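## Task

Take the box bearing the letters DR out and set it on the grey mat so that its big DR marking faces upward. All other boxes must remain upright in the bin. At the end neither arm may be in contact with anything.

## Robot and tools

Robot: two arms, left_arm and right_arm, each ending in a two-finger gripper. Fingers extend along the gripper's +z axis and close along its y axis. end_effector_position is the point between the finger pads, roughly 1 cm short of the fingertips.

Frames: the scene frame has its origin at table-top height, midway between the two nominal bases. +z is up, +x points out over the table, and left_arm sits on the +y side. Arm names do not match image sides. Each arm's hand positions, quaternions, Hand targets and wrist camera pose are given in that arm's own base frame. Fixed cameras and the table use the scene frame. Calibrated bases in the scene frame: left_arm at (-0.020, +0.249, 0) with quat_wxyz (+1.000, 0, 0, -0.015); right_arm at (+0.040, -0.267, 0) with quat_wxyz (+1.000, 0, 0, -0.006). Both bases have +z up. Reported hand poses can be off by a few centimetres, more at long reach.

The row: every motion command uses one or more rows of 16 plain numbers. The first 8 are for left_arm and the last 8 for right_arm, always both, even if only one arm moves. Each 8 are x, y, z, qw, qx, qy, qz, opening. x, y, z is an absolute goal for end_effector_position in metres, in that arm's base frame. qw..qz is an absolute goal orientation, w first, in the same frame. opening runs from -1 (closed) to +1 (fully open, 0.093 m). To hold an arm still, repeat its last reported position and quaternion with its current opening. Reuse one fixed quaternion across rows rather than copying a drifted reading. A 0 in the opening slot is a real command.

execute_actions(actions, cameras): actions is a list of actions. Each action is a table of up to 15 rows, each row lasting one 1/30 s step. If fewer rows are given, the last one is held for the remaining steps. Within an action, no target may lie more than 0.6 m from the gripper's starting position along any of its axes, or it is refused. An empty list just reports state and images. cameras picks images: cam_high, cam_low, cam_left_wrist, cam_right_wrist; [] for none; omitted or ["all"] for all.

move(target, speed, blend, opening_speed, blocking, cameras): drives each gripper in a straight line from its Hand target to the target row. target is one 16-number row, or a list of up to 15 rows visited in order, all within 10 s. It has no 0.6 m limit. speed is in m/s, 0.002 to 2.9, default 0.25; turning speed is capped at twice that in rad/s. Give one number, or one per target. blend is in metres: corners of a list are rounded within that distance; the default 0 stops at each point. opening_speed is the rate of change of opening per second on the -1..+1 scale, at least 0.2. blocking=false returns after about 0.5 s while the move continues; a new move then takes over. Paths ignore obstacles and the other arm, and grippers lag and overshoot more when fast or nearly straight. Do not route a gripper near its own base, because this can flip the shoulder; go around it. An opening change in a later list point is applied only once everything is at rest at that point. The result adds a 'move:' line with the ending (done, off_target, moving, held, fault) and limit notes. limits=paced means the pose sent was clipped; limits=held means steps were held back. done means within 10 mm and 2 degrees. Neither done nor off_target tells you about contact.

wait(seconds 0 to 10, cameras): lets time pass with the last commands held; a running move continues. stop(cameras): brakes a running move and needs some distance to do so. zoom_image(camera, region [x0, y0, x1, y1] in pixels, at most 504x504): a closer look at that camera's latest image. Each image is 672x504. read_manual(section='licences'): licence text only. finished_scene(scene 1 or 2): ends the current scene irreversibly; call it only when the box lies label-up on the mat and both arms are clear.

Results: grip_measured is the finger motor position on the -1..+1 scale. Pads meet near -0.94. An object of width w mm reads about -0.94 + 0.0208*w. The reading may sit up to 0.02 too high. To grip a rigid box firmly, send a number at least 0.24 below its width reading. Keep sending that number while holding. To release, send a value well above the width reading. Avoid sending a value far below in one step, since it causes a brief hard squeeze. Joint positions end with the finger opening in metres. Joint velocities 'within noise' means the arm is still. Hand target is where the arm is actually being sent, which may fall short of your command; send the remainder next. Tool commands lists the current gripper commands. Torques include the arm's weight; joints 1-3 wrap at ±28 N m. Action results also list positions at some steps.

Control behaviour: orientation commands are limited each step to 40 degrees from the measured orientation. Friction and weight can leave the gripper low, short or tilted, and tiny moves may go astray. Check position and tilt after each move and correct them.

Avoid: dropping the box, releasing it while it moves, fast impacts, hard pushes, and pressing the two arms or grippers together. The clearance check will not stop gripper-on-gripper contact. Never close one gripper on the other's fingers. Anything that falls off the table, or is left off it, fails the scene. Knocking over other boxes in the bin also counts against the task. A wrist camera cable resting on something counts as touching it. Long holds, stretched reach and pushing into unreachable poses heat motors. A MOTOR HOT line warns of this; an OVER-TEMPERATURE FAULT folds that arm and disables it. Any arm stop hurts, so move smoothly.

Each tool is called after "Request:" as name(argument=value, ...), one argument or row to a line, values as JSON.

## Session

Request:
execute_actions(
  actions=[],
)

Scene clock: 0.00 s.
left_arm: end_effector_position=(+0.1904, -0.1286, +0.2997) grip_measured=+1.000 end_effector_quat_wxyz=(+0.492, -0.050, +0.835, -0.242) | right_arm: end_effector_position=(+0.2980, +0.0339, +0.3987) grip_measured=+1.000 end_effector_quat_wxyz=(+0.648, -0.139, +0.748, -0.026)
Joint positions: left_arm=[-0.963 0.618 0.94 -0.798 -0.515 -0.766 0.093] | right_arm=[0.077 0.836 1.126 -0.448 -0.065 -0.235 0.093]
Joint velocities: within noise
Joint torques (N m): no reading
Motor temperatures (°C): left_arm=[25 29 26 23 24 26 26] | right_arm=[26 28 28 27 24 24 23]
Heat: left arm: 29 °C; right arm: 28 °C.
Hand target: left_arm +0.1901, -0.1282, +0.3015; +0.492, -0.051, +0.834, -0.243 | right_arm +0.2973, +0.0338, +0.3991; +0.647, -0.139, +0.749, -0.026
Tool commands: left_gripper/opening=+1.0 right_gripper/opening=+1.0

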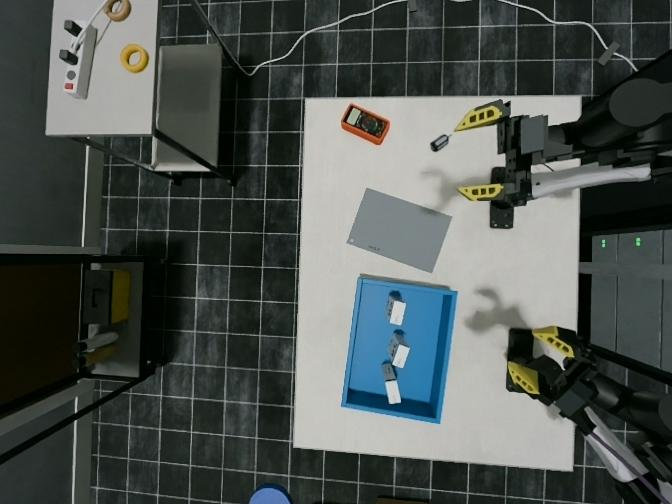

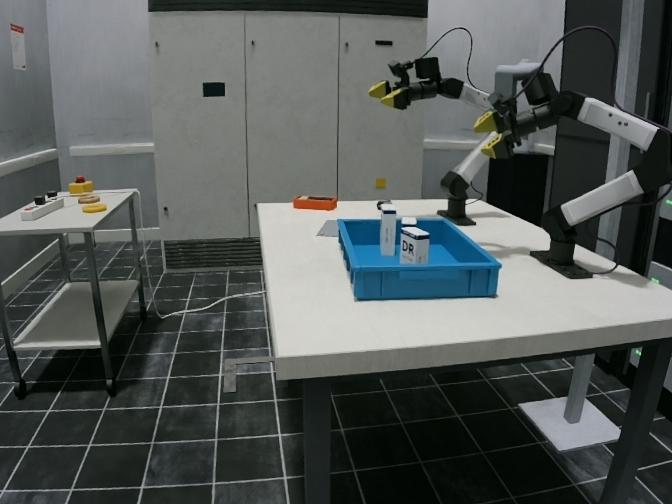

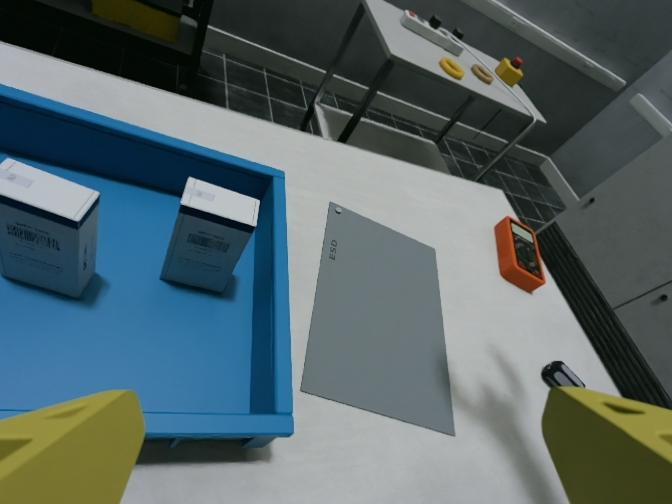

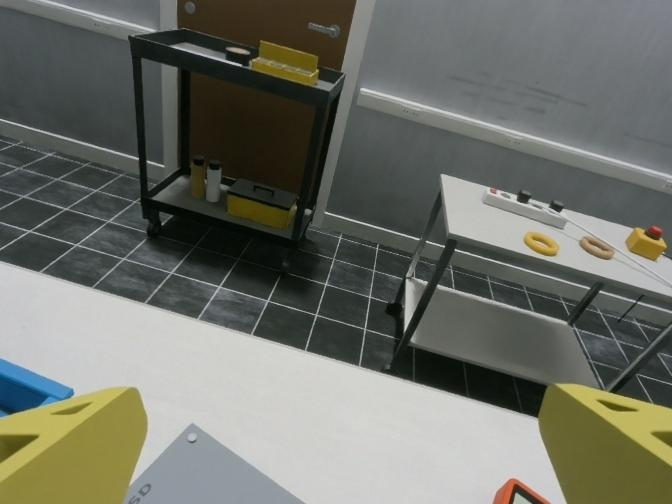

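Request:
zoom_image(
  camera="cam_low",
  region=[330, 180, 510, 310],
)

Request:
zoom_image(
  camera="cam_high",
  region=[330, 170, 470, 430],
)

Request:
zoom_image(
  camera="cam_left_wrist",
  region=[0, 140, 300, 320],
)

Scaled by 2.800 from the camera's 672x504 image, which has a finer 960x720 frame.

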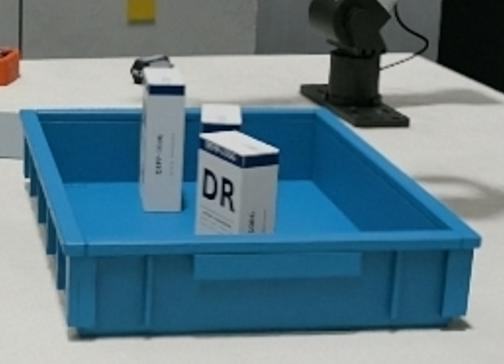

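Scaled by 1.938 from the camera's 672x504 image, which has a finer 960x720 frame.

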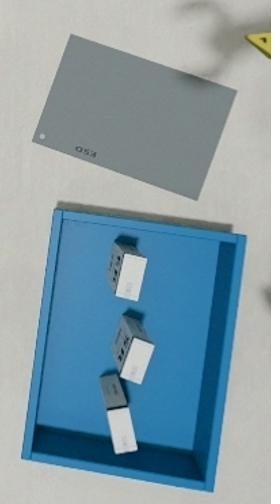

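Scaled by 1.680 from the camera's 672x504 image, which has a finer 960x720 frame.

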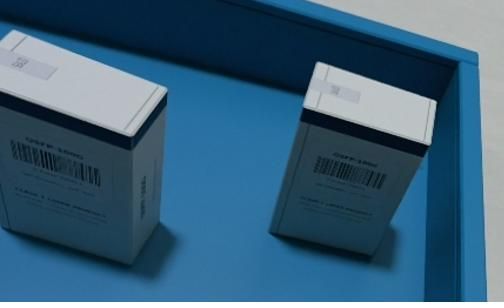

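Request:
move(
  target=[0.45, 0.06, 0.26, 0.0436, 0, 0.999, 0, 1, 0.2973, 0.0338, 0.3991, 0.647, -0.139, 0.749, -0.026, 1],
)

Scene clock: 69.67 s.
left_arm: end_effector_position=(+0.4495, +0.0571, +0.2572) grip_measured=+1.000 end_effector_quat_wxyz=(+0.186, -0.007, +0.983, +0.008) | right_arm: end_effector_position=(+0.2980, +0.0339, +0.3987) grip_measured=+1.000 end_effector_quat_wxyz=(+0.648, -0.139, +0.748, -0.026)
Joint positions: left_arm=[0.138 2.121 2.491 -1.568 0.032 0.119 0.093] | right_arm=[0.077 0.836 1.126 -0.448 -0.065 -0.235 0.093]
Joint velocities: within noise
Joint torques (N m): left_arm=[0.47 -11.63 10.25 1.01 -0.2 0.01] | right_arm=[0.14 -0.84 8.65 2.3 -0.1 0.02]
Motor temperatures (°C): left_arm=[25 29 35 32 25 26 26] | right_arm=[26 28 35 35 24 24 23]
Heat: left arm: 35 °C; right arm: 35 °C.
Hand target: left_arm +0.4496, +0.0598, +0.2595; +0.186, -0.003, +0.982, +0.016 | right_arm +0.2973, +0.0338, +0.3990; +0.647, -0.139, +0.749, -0.026
Off the commanded pose: left_arm 0.004 m, 16 deg | right_arm 0.001 m, 0 deg.
joint sent to its limit (left arm) — joint 4 (wrist pitch), lower limit. The joint targets are off in orientation, not in position.
move: off_target (left_arm)
camera_calibration:
cam_left_wrist: T_world_to_cam=[[0.0241912, -0.997995, -0.0584856, 0.0638247], [-0.997481, -0.0279986, 0.0651814, 0.470464], [-0.0666882, 0.0567615, -0.996158, 0.36018], [0, 0, 0, 1]] pos_world=[0.491754, 0.0564247, 0.331864]

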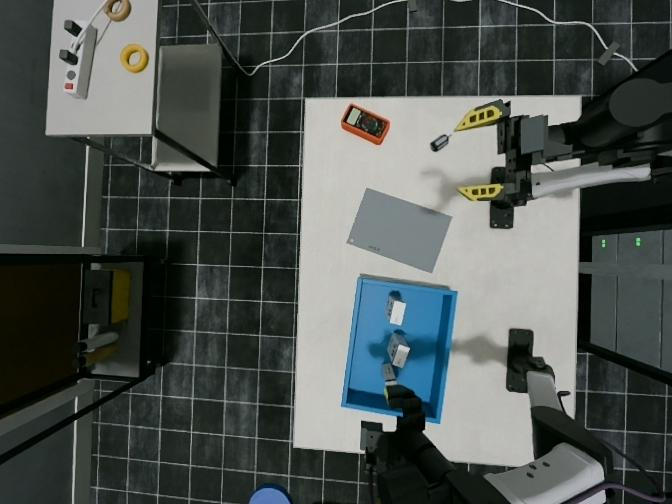

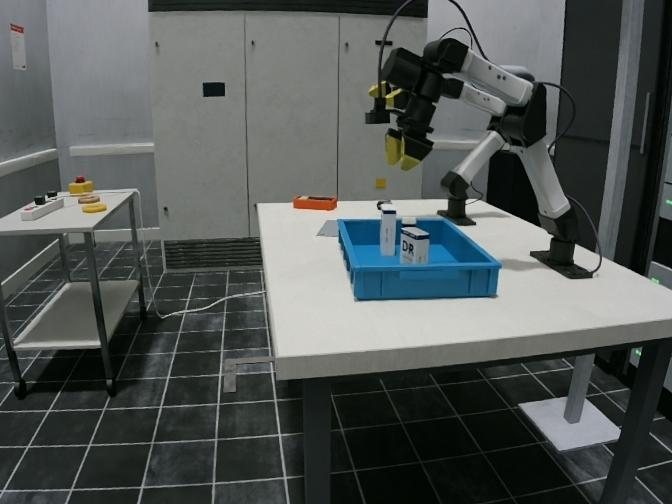

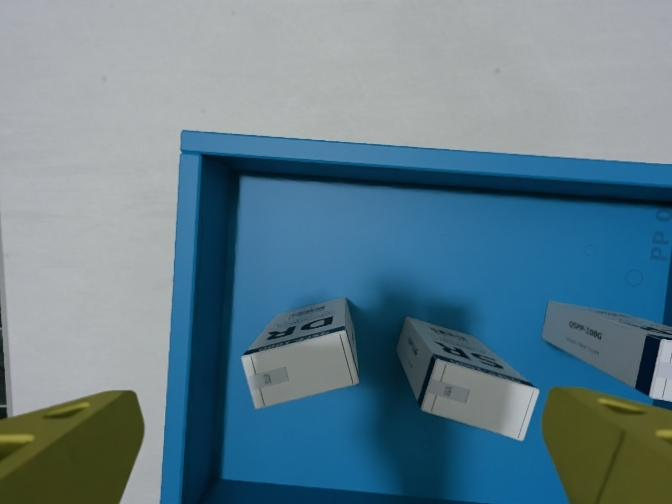

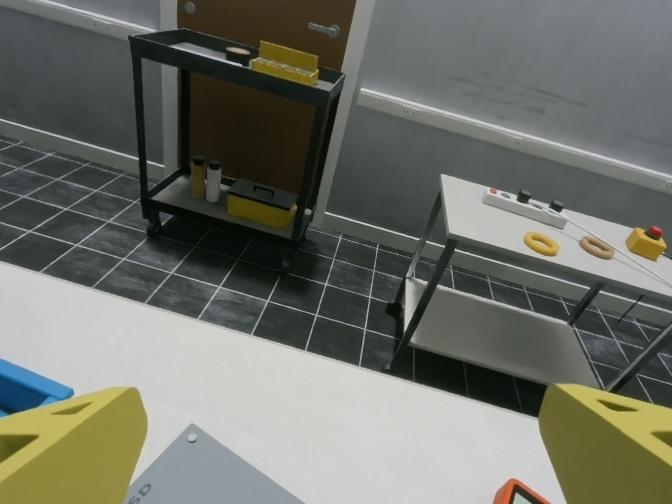

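Request:
zoom_image(
  camera="cam_left_wrist",
  region=[220, 270, 560, 460],
)

Request:
zoom_image(
  camera="cam_high",
  region=[370, 285, 430, 375],
)

Scaled by 1.482 from the camera's 672x504 image, which has a finer 960x720 frame.

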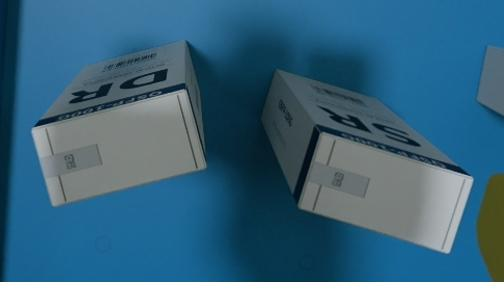

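Scaled by 5.600 from the camera's 672x504 image, which has a finer 960x720 frame.

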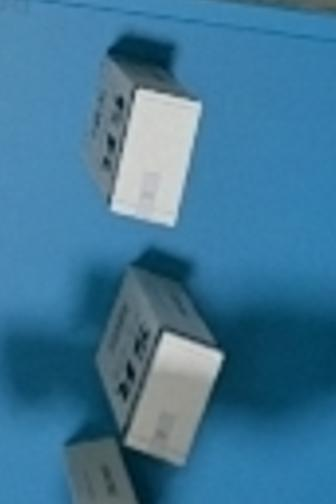

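Request:
move(
  target=[0.401, 0.088, 0.17, 0, -0.1323, 0.9912, 0, 0.724, 0.2973, 0.0338, 0.3991, 0.647, -0.139, 0.749, -0.026, 1],
  cameras=["cam_high","cam_low","cam_left_wrist"],
)

Scene clock: 113.20 s.
left_arm: end_effector_position=(+0.4070, +0.0854, +0.1750) grip_measured=+0.727 end_effector_quat_wxyz=(+0.037, -0.124, +0.992, -0.003) | right_arm: end_effector_position=(+0.2980, +0.0339, +0.3987) grip_measured=+1.000 end_effector_quat_wxyz=(+0.648, -0.139, +0.748, -0.026)
Joint positions: left_arm=[0.212 2.121 2.197 -1.572 0.012 -0.038 0.08] | right_arm=[0.077 0.836 1.126 -0.448 -0.065 -0.235 0.093]
Joint velocities: within noise
Joint torques (N m): left_arm=[0.69 -12.98 5.91 0.4 -0.2 -0.18] | right_arm=[0.14 -0.84 8.65 2.3 -0.1 0.02]
Motor temperatures (°C): left_arm=[25 37 34 28 25 26 26] | right_arm=[26 27 36 37 24 24 23]
Heat: left arm: 37 °C; right arm: 37 °C.
Hand target: left_arm +0.4008, +0.0879, +0.1697; +0.022, -0.132, +0.991, +0.002 | right_arm +0.2973, +0.0338, +0.3990; +0.647, -0.139, +0.749, -0.026
Off the commanded pose: left_arm 0.008 m, 4 deg | right_arm 0.001 m, 0 deg.
joint sent to its limit (left arm) — joint 4 (wrist pitch), lower limit. The joint targets still meet the commanded pose.
move: off_target (left_arm)
camera_calibration:
cam_left_wrist: T_world_to_cam=[[0.240619, -0.970141, -0.0304673, -0.00705541], [-0.903703, -0.235373, 0.35766, 0.362535], [-0.354152, -0.0585265, -0.933355, 0.389578], [0, 0, 0, 1]] pos_world=[0.467292, 0.101287, 0.233735]
Images, in order (width x height): cam_high 672x504, cam_low 672x504, cam_left_wrist 672x504.

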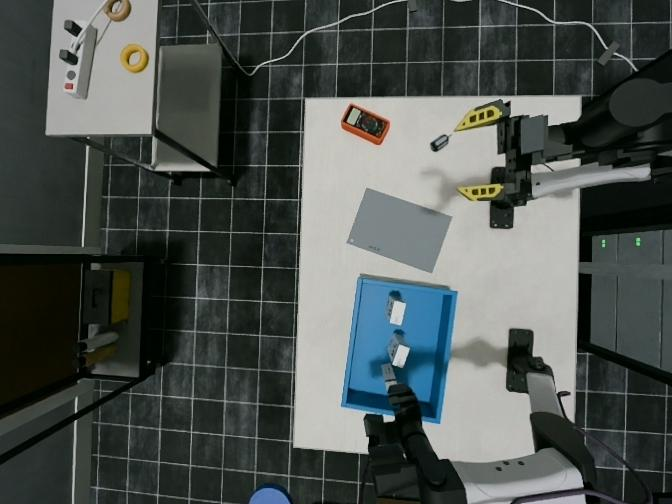

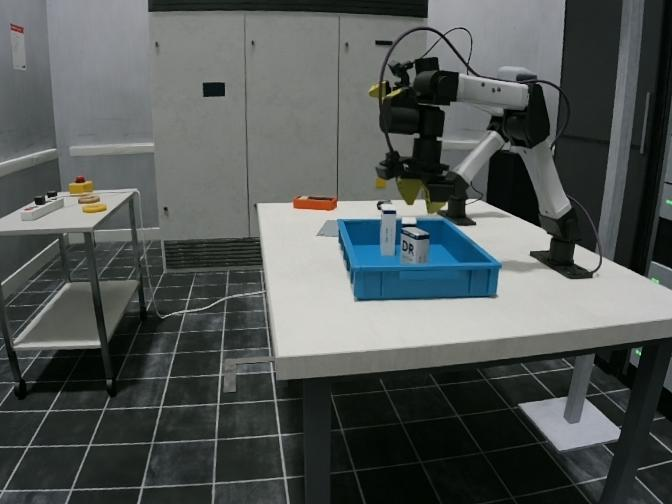

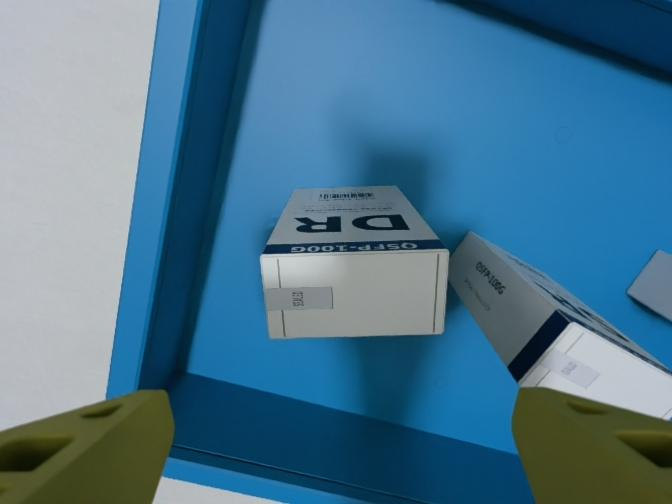

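Request:
zoom_image(
  camera="cam_left_wrist",
  region=[240, 160, 480, 350],
)

Scaled by 2.100 from the camera's 672x504 image, which has a finer 960x720 frame.

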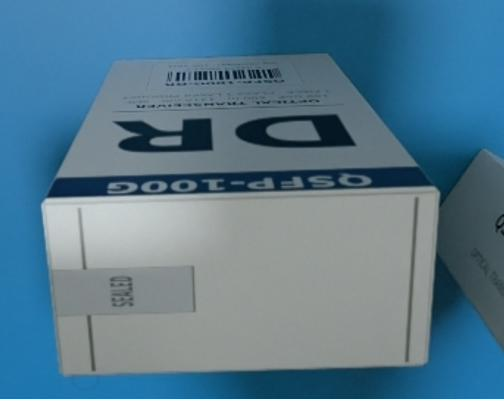

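Request:
move(
  target=[0.406, 0.086, 0.136, 0, -0.1323, 0.9912, 0, 0.724, 0.2973, 0.0338, 0.3991, 0.647, -0.139, 0.749, -0.026, 1],
  cameras=["cam_low","cam_left_wrist"],
  speed=0.12,
)

Request:
zoom_image(
  camera="cam_low",
  region=[340, 150, 480, 290],
)

Scene clock: 132.43 s.
left_arm: end_effector_position=(+0.4053, +0.0850, +0.1443) grip_measured=+0.727 end_effector_quat_wxyz=(+0.007, -0.128, +0.992, -0.006) | right_arm: end_effector_position=(+0.2980, +0.0339, +0.3987) grip_measured=+1.000 end_effector_quat_wxyz=(+0.648, -0.139, +0.748, -0.026)
Joint positions: left_arm=[0.212 2.149 2.117 -1.526 0.012 -0.045 0.08] | right_arm=[0.077 0.836 1.126 -0.448 -0.065 -0.235 0.093]
Joint velocities: within noise
Joint torques (N m): left_arm=[0.1 -12.34 6.24 0.54 -0.21 -0.2] | right_arm=[0.16 -0.84 8.66 2.3 -0.1 0.01]
Motor temperatures (°C): left_arm=[25 40 34 26 25 26 26] | right_arm=[26 27 36 37 24 24 23]
Heat: left arm: 40 °C; right arm: 37 °C.
Hand target: left_arm +0.4059, +0.0860, +0.1361; +0.000, -0.132, +0.991, +0.000 | right_arm +0.2973, +0.0338, +0.3990; +0.647, -0.139, +0.749, -0.026
Off the commanded pose: left_arm 0.008 m, 1 deg | right_arm 0.001 m, 0 deg.
move: done
camera_calibration:
cam_left_wrist: T_world_to_cam=[[0.246085, -0.96871, -0.0322842, -0.00993048], [-0.87869, -0.237028, 0.414393, 0.353627], [-0.409079, -0.0736082, -0.909525, 0.380487], [0, 0, 0, 1]] pos_world=[0.468821, 0.102206, 0.199202]
Images, in order (width x height): cam_low 672x504, cam_left_wrist 672x504.

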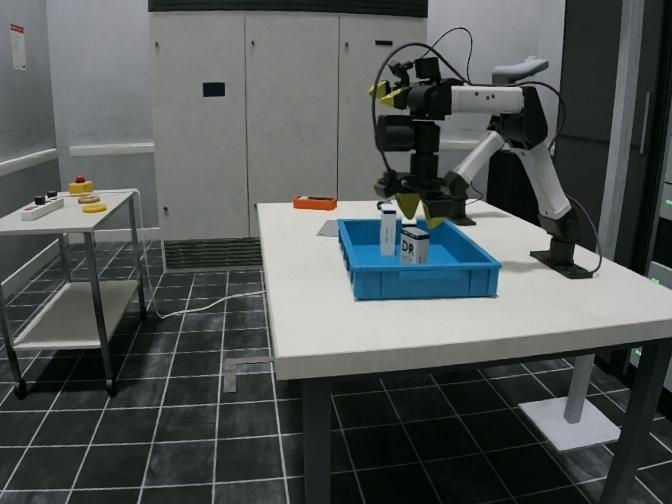

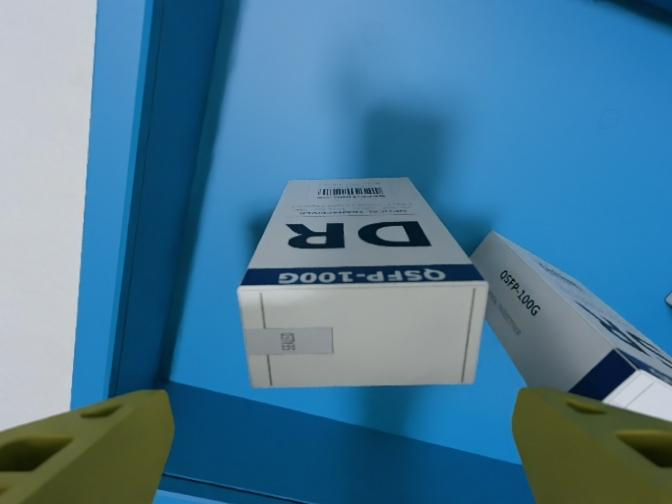

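Scaled by 3.600 from the camera's 672x504 image, which has a finer 960x720 frame.

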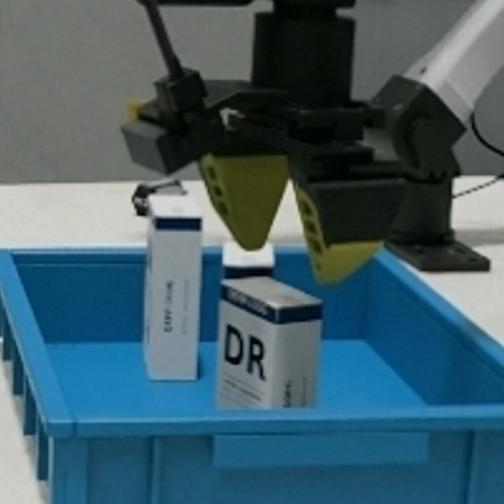

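Request:
move(
  target=[0.4095, 0.081, 0.09, 0, -0.1323, 0.9912, 0, 0.724, 0.2973, 0.0338, 0.3991, 0.647, -0.139, 0.749, -0.026, 1],
  cameras=["cam_low","cam_left_wrist"],
  speed=0.1,
)

Request:
zoom_image(
  camera="cam_low",
  region=[340, 150, 480, 290],
)

Scene clock: 141.27 s.
left_arm: end_effector_position=(+0.4101, +0.0812, +0.0960) grip_measured=+0.727 end_effector_quat_wxyz=(+0.004, -0.129, +0.992, -0.006) | right_arm: end_effector_position=(+0.2980, +0.0339, +0.3987) grip_measured=+1.000 end_effector_quat_wxyz=(+0.648, -0.139, +0.748, -0.026)
Joint positions: left_arm=[0.2 2.149 1.924 -1.339 0.012 -0.059 0.08] | right_arm=[0.077 0.836 1.126 -0.448 -0.065 -0.235 0.093]
Joint velocities: within noise
Joint torques (N m): left_arm=[-0.12 -13.24 6.19 0.56 -0.2 -0.21] | right_arm=[0.16 -0.83 8.66 2.3 -0.1 0.01]
Motor temperatures (°C): left_arm=[25 41 34 26 25 26 26] | right_arm=[26 27 36 38 24 24 23]
Heat: left arm: 41 °C; right arm: 38 °C.
Hand target: left_arm +0.4095, +0.0809, +0.0900; +0.000, -0.132, +0.991, +0.000 | right_arm +0.2973, +0.0338, +0.3990; +0.647, -0.139, +0.749, -0.026
Off the commanded pose: left_arm 0.006 m, 1 deg | right_arm 0.001 m, 0 deg.
move: done
camera_calibration:
cam_left_wrist: T_world_to_cam=[[0.247695, -0.968295, -0.0324433, -0.0171506], [-0.875871, -0.238115, 0.419703, 0.375441], [-0.414122, -0.0755422, -0.907081, 0.340266], [0, 0, 0, 1]] pos_world=[0.473998, 0.0984957, 0.150518]
Images, in order (width x height): cam_low 672x504, cam_left_wrist 672x504.

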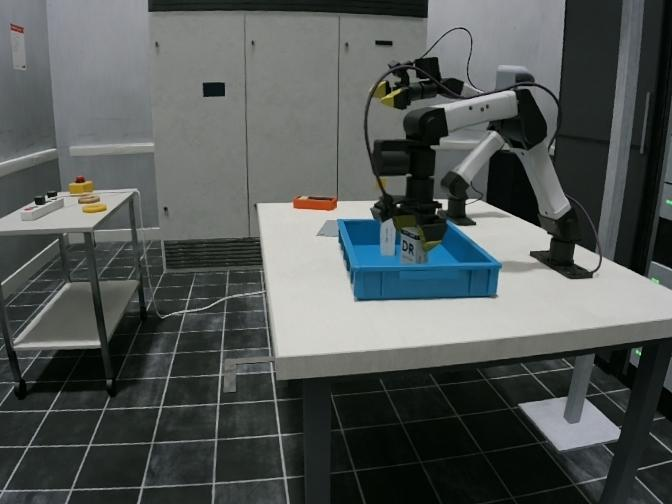

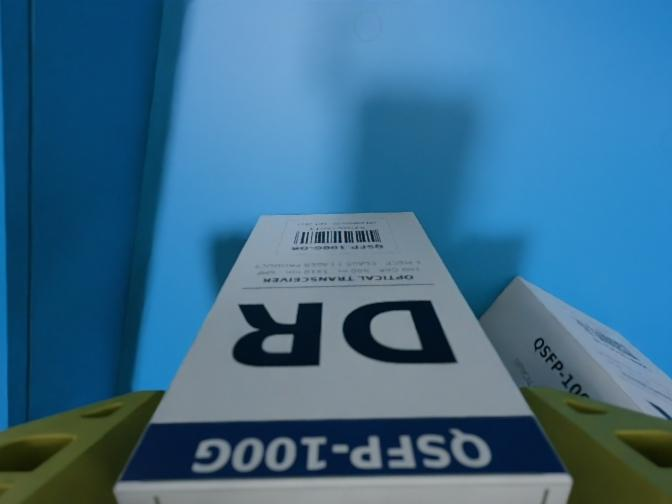

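Scaled by 3.600 from the camera's 672x504 image, which has a finer 960x720 frame.

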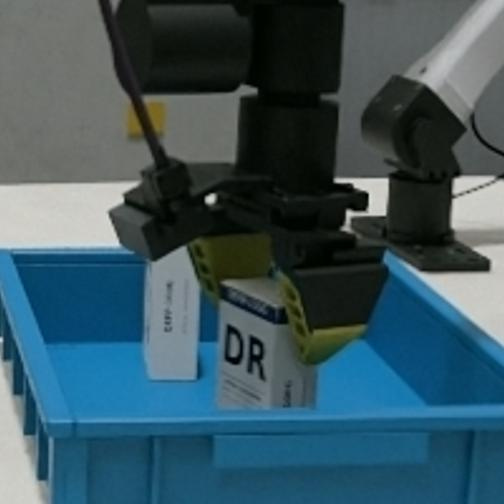

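Request:
move(
  target=[0.4095, 0.081, 0.09, 0, -0.1323, 0.9912, 0, 0.06, 0.2973, 0.0338, 0.3991, 0.647, -0.139, 0.749, -0.026, 1],
  cameras=["cam_low","cam_left_wrist"],
  opening_speed=0.5,
)

Request:
zoom_image(
  camera="cam_low",
  region=[340, 150, 480, 290],
)

Scene clock: 147.17 s.
left_arm: end_effector_position=(+0.4103, +0.0812, +0.0960) grip_measured=+0.214 end_effector_quat_wxyz=(+0.004, -0.129, +0.992, -0.006) | right_arm: end_effector_position=(+0.2980, +0.0339, +0.3987) grip_measured=+1.000 end_effector_quat_wxyz=(+0.648, -0.139, +0.748, -0.026)
Joint positions: left_arm=[0.2 2.149 1.924 -1.338 0.012 -0.059 0.055] | right_arm=[0.077 0.836 1.126 -0.448 -0.065 -0.235 0.093]
Joint velocities: within noise
Joint torques (N m): left_arm=[-0.17 -13.3 6.17 0.54 -0.19 -0.2] | right_arm=[0.14 -0.84 8.66 2.3 -0.1 0.01]
Motor temperatures (°C): left_arm=[25 43 33 26 25 26 26] | right_arm=[26 27 36 38 24 24 23]
Heat: left arm: 43 °C; right arm: 38 °C.
Hand target: left_arm +0.4094, +0.0809, +0.0900; +0.000, -0.132, +0.991, +0.000 | right_arm +0.2973, +0.0338, +0.3990; +0.647, -0.139, +0.749, -0.026
Off the commanded pose: left_arm 0.006 m, 1 deg | right_arm 0.001 m, 0 deg.
move: done
camera_calibration:
cam_left_wrist: T_world_to_cam=[[0.248123, -0.968189, -0.0323342, -0.0173352], [-0.876074, -0.238512, 0.419055, 0.375877], [-0.413436, -0.0756501, -0.907385, 0.340087], [0, 0, 0, 1]] pos_world=[0.474202, 0.0985949, 0.150516]
Images, in order (width x height): cam_low 672x504, cam_left_wrist 672x504.

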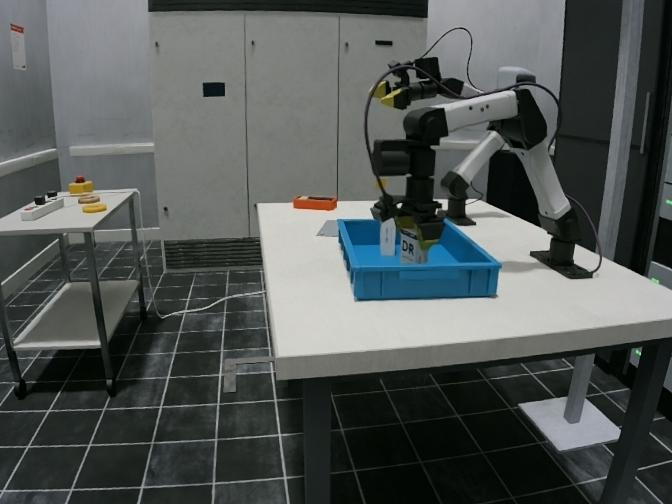

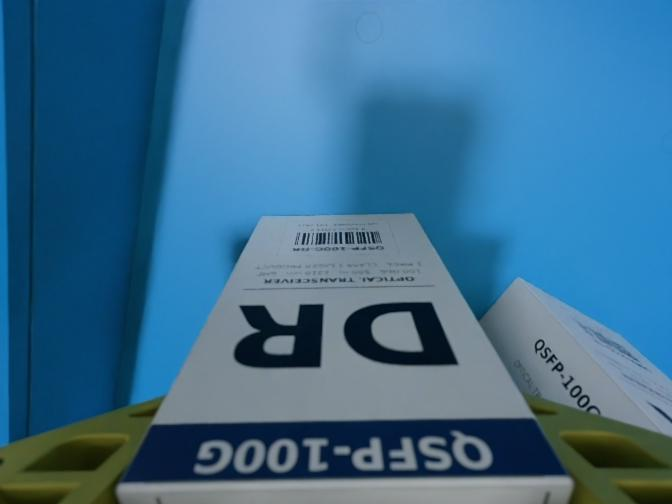

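Scaled by 3.600 from the camera's 672x504 image, which has a finer 960x720 frame.

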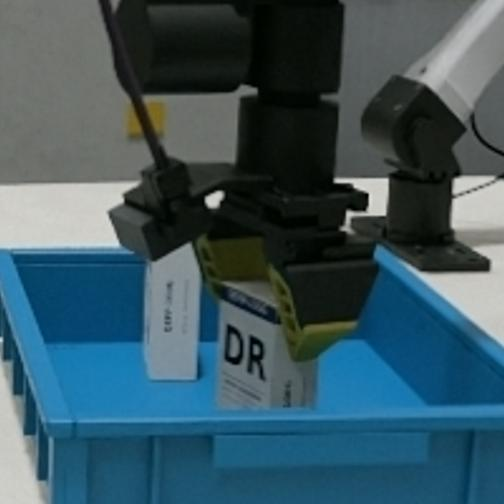

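Request:
move(
  target=[
    [0.4095, 0.081, 0.205, 0, -0.1323, 0.9912, 0, 0.06, 0.26, -0.08, 0.36, 0.647, -0.139, 0.749, -0.026, 1],
    [0.31, 0.03, 0.235, 0, 0.1, 0.995, 0, 0.06, 0.22, -0.14, 0.33, 0.647, -0.139, 0.749, -0.026, 1],
    [0.29, -0.2, 0.235, 0, 0.5, 0.866, 0, 0.06, 0.22, -0.14, 0.33, 0.647, -0.139, 0.749, -0.026, 1],
  ],
  blend=0.03,
  speed=0.2,
)

Scene clock: 171.37 s.
left_arm: end_effector_position=(+0.2856, -0.1979, +0.2275) grip_measured=+0.198 end_effector_quat_wxyz=(+0.072, +0.492, +0.867, -0.011) | right_arm: end_effector_position=(+0.2205, -0.1388, +0.3240) grip_measured=+1.000 end_effector_quat_wxyz=(+0.645, -0.135, +0.751, -0.024)
Joint positions: left_arm=[-0.601 1.796 1.949 -1.577 0.01 0.43 0.055] | right_arm=[-1.238 0.981 1.014 -0.756 -1.317 -0.922 0.093]
Joint velocities: within noise
Joint torques (N m): left_arm=[0.17 -8.8 11.22 0.62 -0.15 0.01] | right_arm=[-0.31 -1.03 10.43 1.42 -0.66 -0.08]
Motor temperatures (°C): left_arm=[25 46 33 25 25 26 27] | right_arm=[26 27 37 38 24 24 23]
Heat: left arm: 46 °C; right arm: 38 °C.
Hand target: left_arm +0.2897, -0.1998, +0.2343; +0.083, +0.497, +0.863, -0.007 | right_arm +0.2200, -0.1399, +0.3300; +0.648, -0.139, +0.749, -0.026
Off the commanded pose: left_arm 0.009 m, 8 deg | right_arm 0.006 m, 1 deg.
joint sent to its limit (left arm) — joint 4 (wrist pitch), lower limit. The joint targets are off in orientation, not in position.
move: off_target (left_arm)
camera_calibration:
cam_left_wrist: T_world_to_cam=[[-0.853866, -0.511342, -0.0971693, 0.16743], [-0.515313, 0.804235, 0.296071, 0.276223], [-0.0732469, 0.302878, -0.95021, 0.374285], [0, 0, 0, 1]] pos_world=[0.31272, -0.249897, 0.290137]
cam_right_wrist: T_world_to_cam=[[0.173603, -0.962535, 0.208298, -0.239035], [-0.530429, -0.269598, -0.803718, 0.380037], [0.829763, 0.0290405, -0.55736, 0.0851392], [0, 0, 0, 1]] pos_world=[0.172435, -0.130095, 0.402686]

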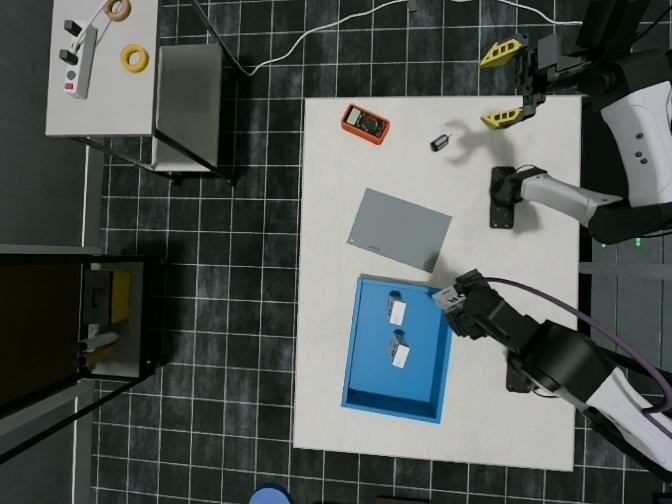

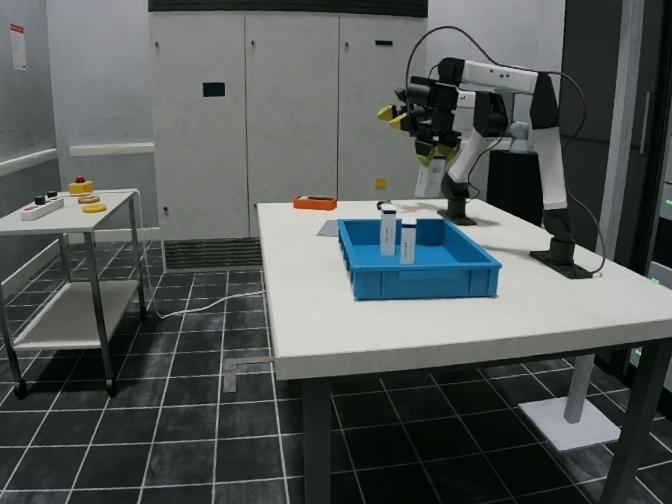

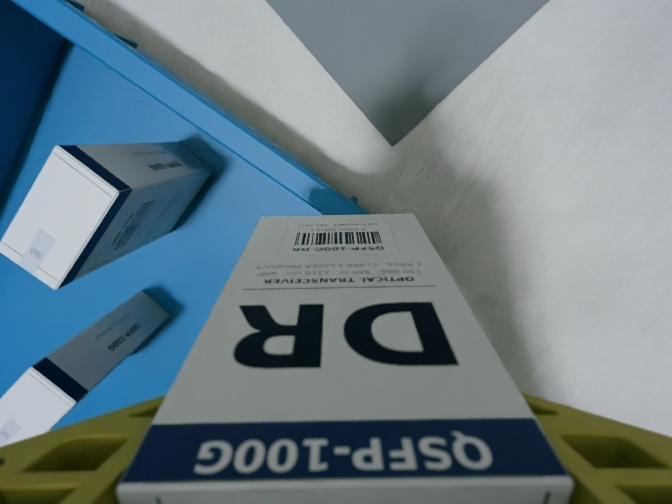

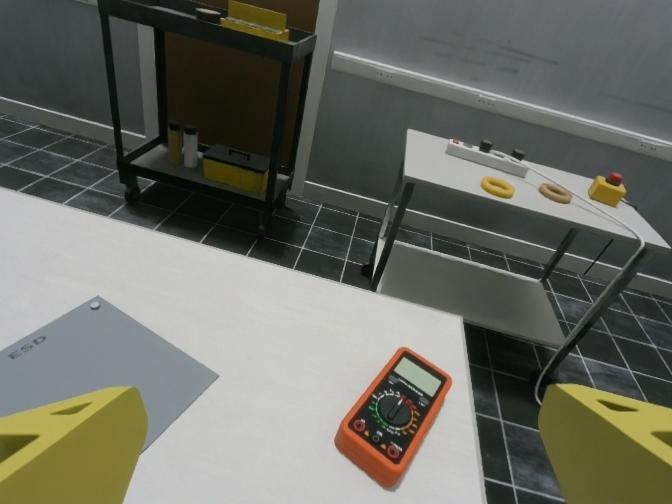

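Request:
move(
  target=[
    [0.3346, -0.3141, 0.17, 0, 0.6293, 0.7771, 0, 0.06, 0.22, -0.14, 0.33, 0.647, -0.139, 0.749, -0.026, 1],
    [0.3346, -0.3141, 0.11, 0, 0.6293, 0.7771, 0, 0.06, 0.22, -0.14, 0.33, 0.647, -0.139, 0.749, -0.026, 1],
  ],
  speed=0.15,
)

Request:
zoom_image(
  camera="cam_low",
  region=[320, 100, 500, 260],
)

Scene clock: 181.27 s.
left_arm: end_effector_position=(+0.3321, -0.3118, +0.1096) grip_measured=+0.198 end_effector_quat_wxyz=(-0.007, +0.623, +0.782, -0.004) | right_arm: end_effector_position=(+0.2205, -0.1388, +0.3240) grip_measured=+1.000 end_effector_quat_wxyz=(+0.645, -0.135, +0.752, -0.024)
Joint positions: left_arm=[-0.75 2.394 2.39 -1.581 0.01 0.596 0.055] | right_arm=[-1.238 0.981 1.014 -0.756 -1.317 -0.922 0.093]
Joint velocities: within noise
Joint torques (N m): left_arm=[0.02 -15.34 7.95 0.43 -0.16 0.01] | right_arm=[-0.32 -1.03 10.43 1.42 -0.65 -0.08]
Motor temperatures (°C): left_arm=[25 45 35 25 24 26 28] | right_arm=[26 27 38 37 24 24 23]
Heat: left arm: 45 °C; right arm: 38 °C.
Hand target: left_arm +0.3346, -0.3141, +0.1101; +0.000, +0.629, +0.777, +0.000 | right_arm +0.2200, -0.1399, +0.3299; +0.647, -0.139, +0.749, -0.026
Off the commanded pose: left_arm 0.003 m, 1 deg | right_arm 0.006 m, 1 deg.
move: done
camera_calibration:
cam_left_wrist: T_world_to_cam=[[-0.976424, -0.213924, -0.028868, 0.263373], [-0.205293, 0.878936, 0.430496, 0.332231], [-0.0667205, 0.426273, -0.902131, 0.33108], [0, 0, 0, 1]] pos_world=[0.347459, -0.376798, 0.163256]
cam_right_wrist: T_world_to_cam=[[0.173599, -0.962618, 0.207919, -0.238892], [-0.530489, -0.269281, -0.803785, 0.380116], [0.829726, 0.0292381, -0.557405, 0.0851896], [0, 0, 0, 1]] pos_world=[0.172435, -0.130095, 0.402686]

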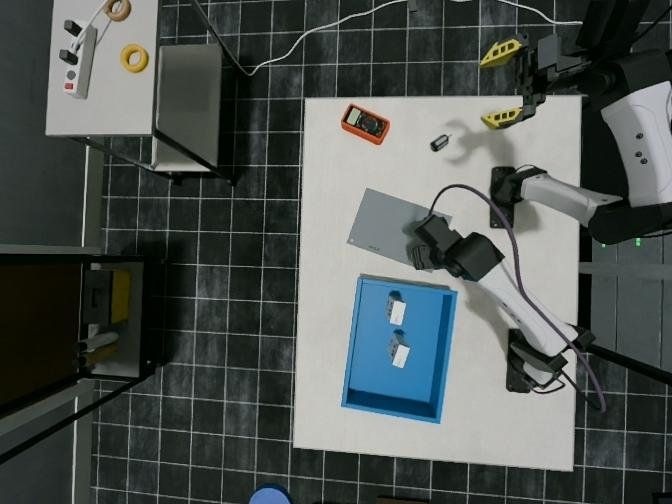

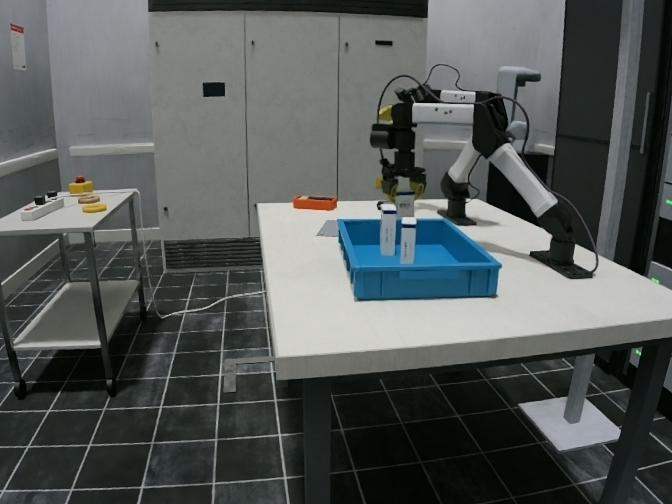

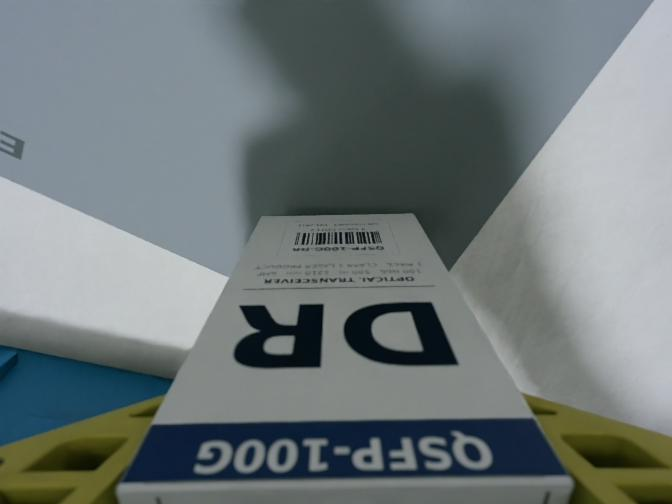

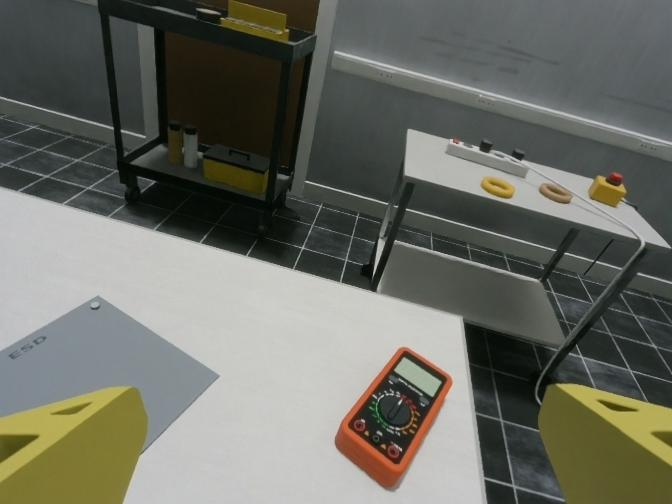

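Scaled by 2.800 from the camera's 672x504 image, which has a finer 960x720 frame.

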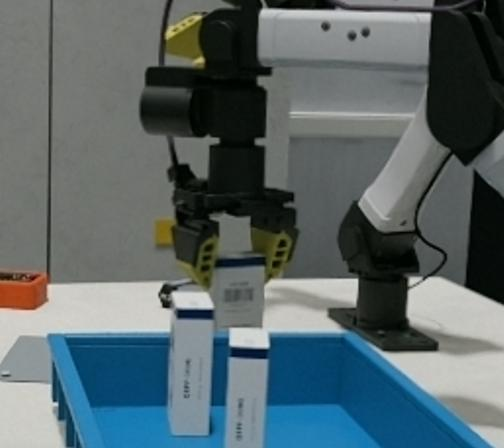

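Request:
move(
  target=[0.3346, -0.3141, 0.098, 0, 0.6293, 0.7771, 0, 0.06, 0.22, -0.14, 0.33, 0.647, -0.139, 0.749, -0.026, 1],
  speed=0.03,
  cameras=["cam_left_wrist"],
)

Request:
move(
  target=[0.3346, -0.3141, 0.093, 0, 0.6293, 0.7771, 0, 0.06, 0.22, -0.14, 0.33, 0.647, -0.139, 0.749, -0.026, 1],
  speed=0.03,
  cameras=["cam_left_wrist"],
)

Scene clock: 185.43 s.
left_arm: end_effector_position=(+0.3343, -0.3138, +0.0954) grip_measured=+0.198 end_effector_quat_wxyz=(-0.007, +0.623, +0.782, -0.004) | right_arm: end_effector_position=(+0.2205, -0.1388, +0.3239) grip_measured=+1.000 end_effector_quat_wxyz=(+0.645, -0.135, +0.752, -0.024)
Joint positions: left_arm=[-0.75 2.394 2.333 -1.523 0.01 0.596 0.055] | right_arm=[-1.238 0.981 1.014 -0.757 -1.317 -0.923 0.093]
Joint velocities: within noise
Joint torques (N m): left_arm=[0.01 -17.14 6.08 0.48 -0.14 0] | right_arm=[-0.32 -1.03 10.43 1.42 -0.65 -0.08]
Motor temperatures (°C): left_arm=[25 48 35 25 24 26 28] | right_arm=[26 27 38 36 24 24 23]
Heat: left arm: 48 °C; right arm: 38 °C.
Hand target: left_arm +0.3346, -0.3141, +0.0980; -0.001, +0.629, +0.777, +0.000 | right_arm +0.2200, -0.1399, +0.3299; +0.647, -0.139, +0.749, -0.026
Off the commanded pose: left_arm 0.003 m, 1 deg | right_arm 0.006 m, 1 deg.
move: done
camera_calibration:
cam_left_wrist: T_world_to_cam=[[-0.976494, -0.213607, -0.0288249, 0.264802], [-0.204991, 0.879016, 0.430476, 0.340569], [-0.066615, 0.426266, -0.902142, 0.319273], [0, 0, 0, 1]] pos_world=[0.349659, -0.378898, 0.149056]
Images, in order (width x height): cam_left_wrist 672x504.

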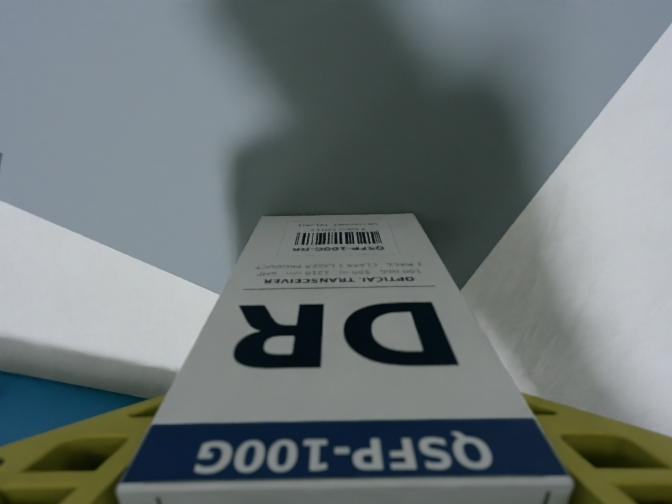

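Scene clock: 186.20 s.
left_arm: end_effector_position=(+0.3343, -0.3138, +0.0927) grip_measured=+0.198 end_effector_quat_wxyz=(-0.007, +0.623, +0.782, -0.004) | right_arm: end_effector_position=(+0.2205, -0.1388, +0.3239) grip_measured=+1.000 end_effector_quat_wxyz=(+0.645, -0.135, +0.752, -0.024)
Joint positions: left_arm=[-0.75 2.391 2.316 -1.51 0.01 0.596 0.055] | right_arm=[-1.238 0.981 1.014 -0.757 -1.317 -0.923 0.093]
Joint velocities: within noise
Joint torques (N m): left_arm=[0.03 -17.24 4.89 0.6 -0.15 0] | right_arm=[-0.32 -1.02 10.43 1.42 -0.66 -0.09]
Motor temperatures (°C): left_arm=[25 48 35 25 24 26 28] | right_arm=[26 27 38 36 24 24 23]
Heat: left arm: 48 °C; right arm: 38 °C.
Hand target: left_arm +0.3346, -0.3141, +0.0930; -0.001, +0.629, +0.777, +0.000 | right_arm +0.2200, -0.1399, +0.3299; +0.647, -0.139, +0.749, -0.027
Off the commanded pose: left_arm 0.001 m, 1 deg | right_arm 0.006 m, 1 deg.
move: done
camera_calibration:
cam_left_wrist: T_world_to_cam=[[-0.976494, -0.213556, -0.0291989, 0.264821], [-0.205088, 0.878885, 0.430698, 0.341594], [-0.0663159, 0.426562, -0.902024, 0.316785], [0, 0, 0, 1]] pos_world=[0.349661, -0.378796, 0.146356]
Images, in order (width x height): cam_left_wrist 672x504.

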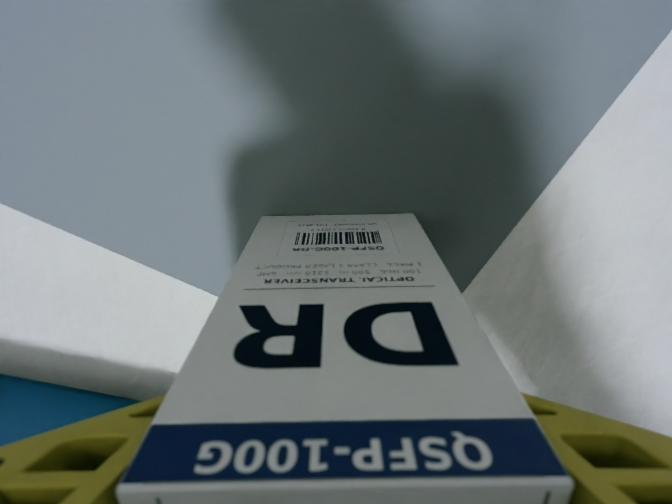

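Request:
move(
  target=[0.3346, -0.3141, 0.088, 0, 0.6293, 0.7771, 0, 0.06, 0.22, -0.14, 0.33, 0.647, -0.139, 0.749, -0.026, 1],
  speed=0.03,
  cameras=["cam_left_wrist","cam_low"],
)

Request:
zoom_image(
  camera="cam_low",
  region=[360, 170, 450, 240],
)

Scene clock: 189.27 s.
left_arm: end_effector_position=(+0.3339, -0.3134, +0.0923) grip_measured=+0.198 end_effector_quat_wxyz=(-0.004, +0.624, +0.782, -0.004) | right_arm: end_effector_position=(+0.2205, -0.1388, +0.3239) grip_measured=+1.000 end_effector_quat_wxyz=(+0.645, -0.135, +0.752, -0.024)
Joint positions: left_arm=[-0.75 2.377 2.29 -1.492 0.01 0.597 0.055] | right_arm=[-1.238 0.981 1.014 -0.757 -1.317 -0.923 0.093]
Joint velocities: within noise
Joint torques (N m): left_arm=[0.05 -16.28 4.64 0.67 -0.14 -0.01] | right_arm=[-0.31 -1.03 10.43 1.42 -0.66 -0.08]
Motor temperatures (°C): left_arm=[25 49 35 25 24 26 28] | right_arm=[26 27 38 36 24 24 23]
Heat: left arm: 49 °C; right arm: 38 °C.
Hand target: left_arm +0.3346, -0.3141, +0.0880; -0.001, +0.629, +0.777, +0.000 | right_arm +0.2200, -0.1399, +0.3299; +0.647, -0.139, +0.749, -0.027
Off the commanded pose: left_arm 0.004 m, 1 deg | right_arm 0.006 m, 1 deg.
move: done
camera_calibration:
cam_left_wrist: T_world_to_cam=[[-0.97644, -0.213306, -0.0326399, 0.264861], [-0.206648, 0.880766, 0.426085, 0.342882], [-0.0621382, 0.422792, -0.904094, 0.313895], [0, 0, 0, 1]] pos_world=[0.348982, -0.378215, 0.146339]
Images, in order (width x height): cam_low 672x504, cam_left_wrist 672x504.

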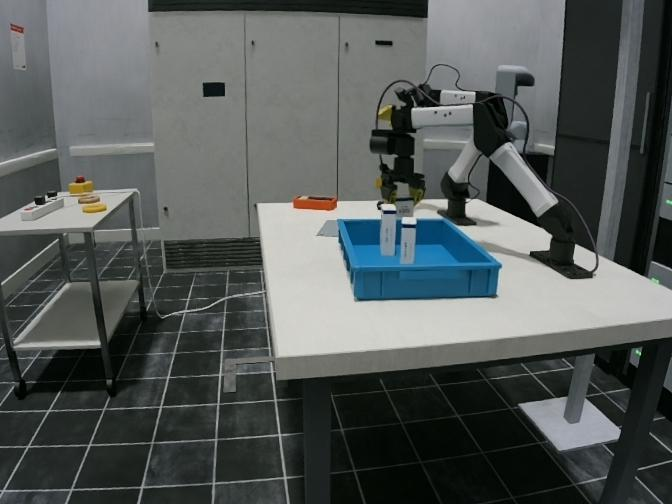

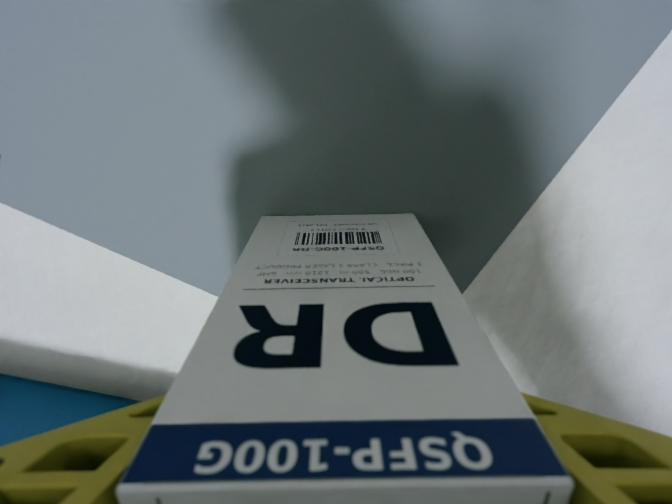

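Scaled by 5.600 from the camera's 672x504 image, which has a finer 960x720 frame.

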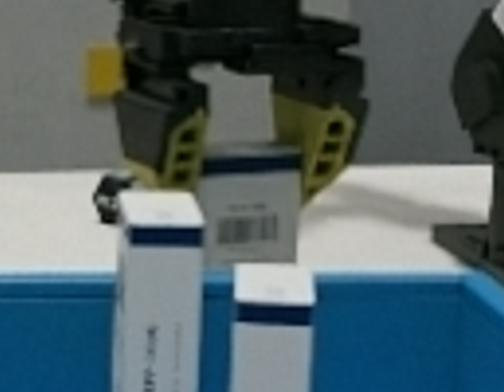

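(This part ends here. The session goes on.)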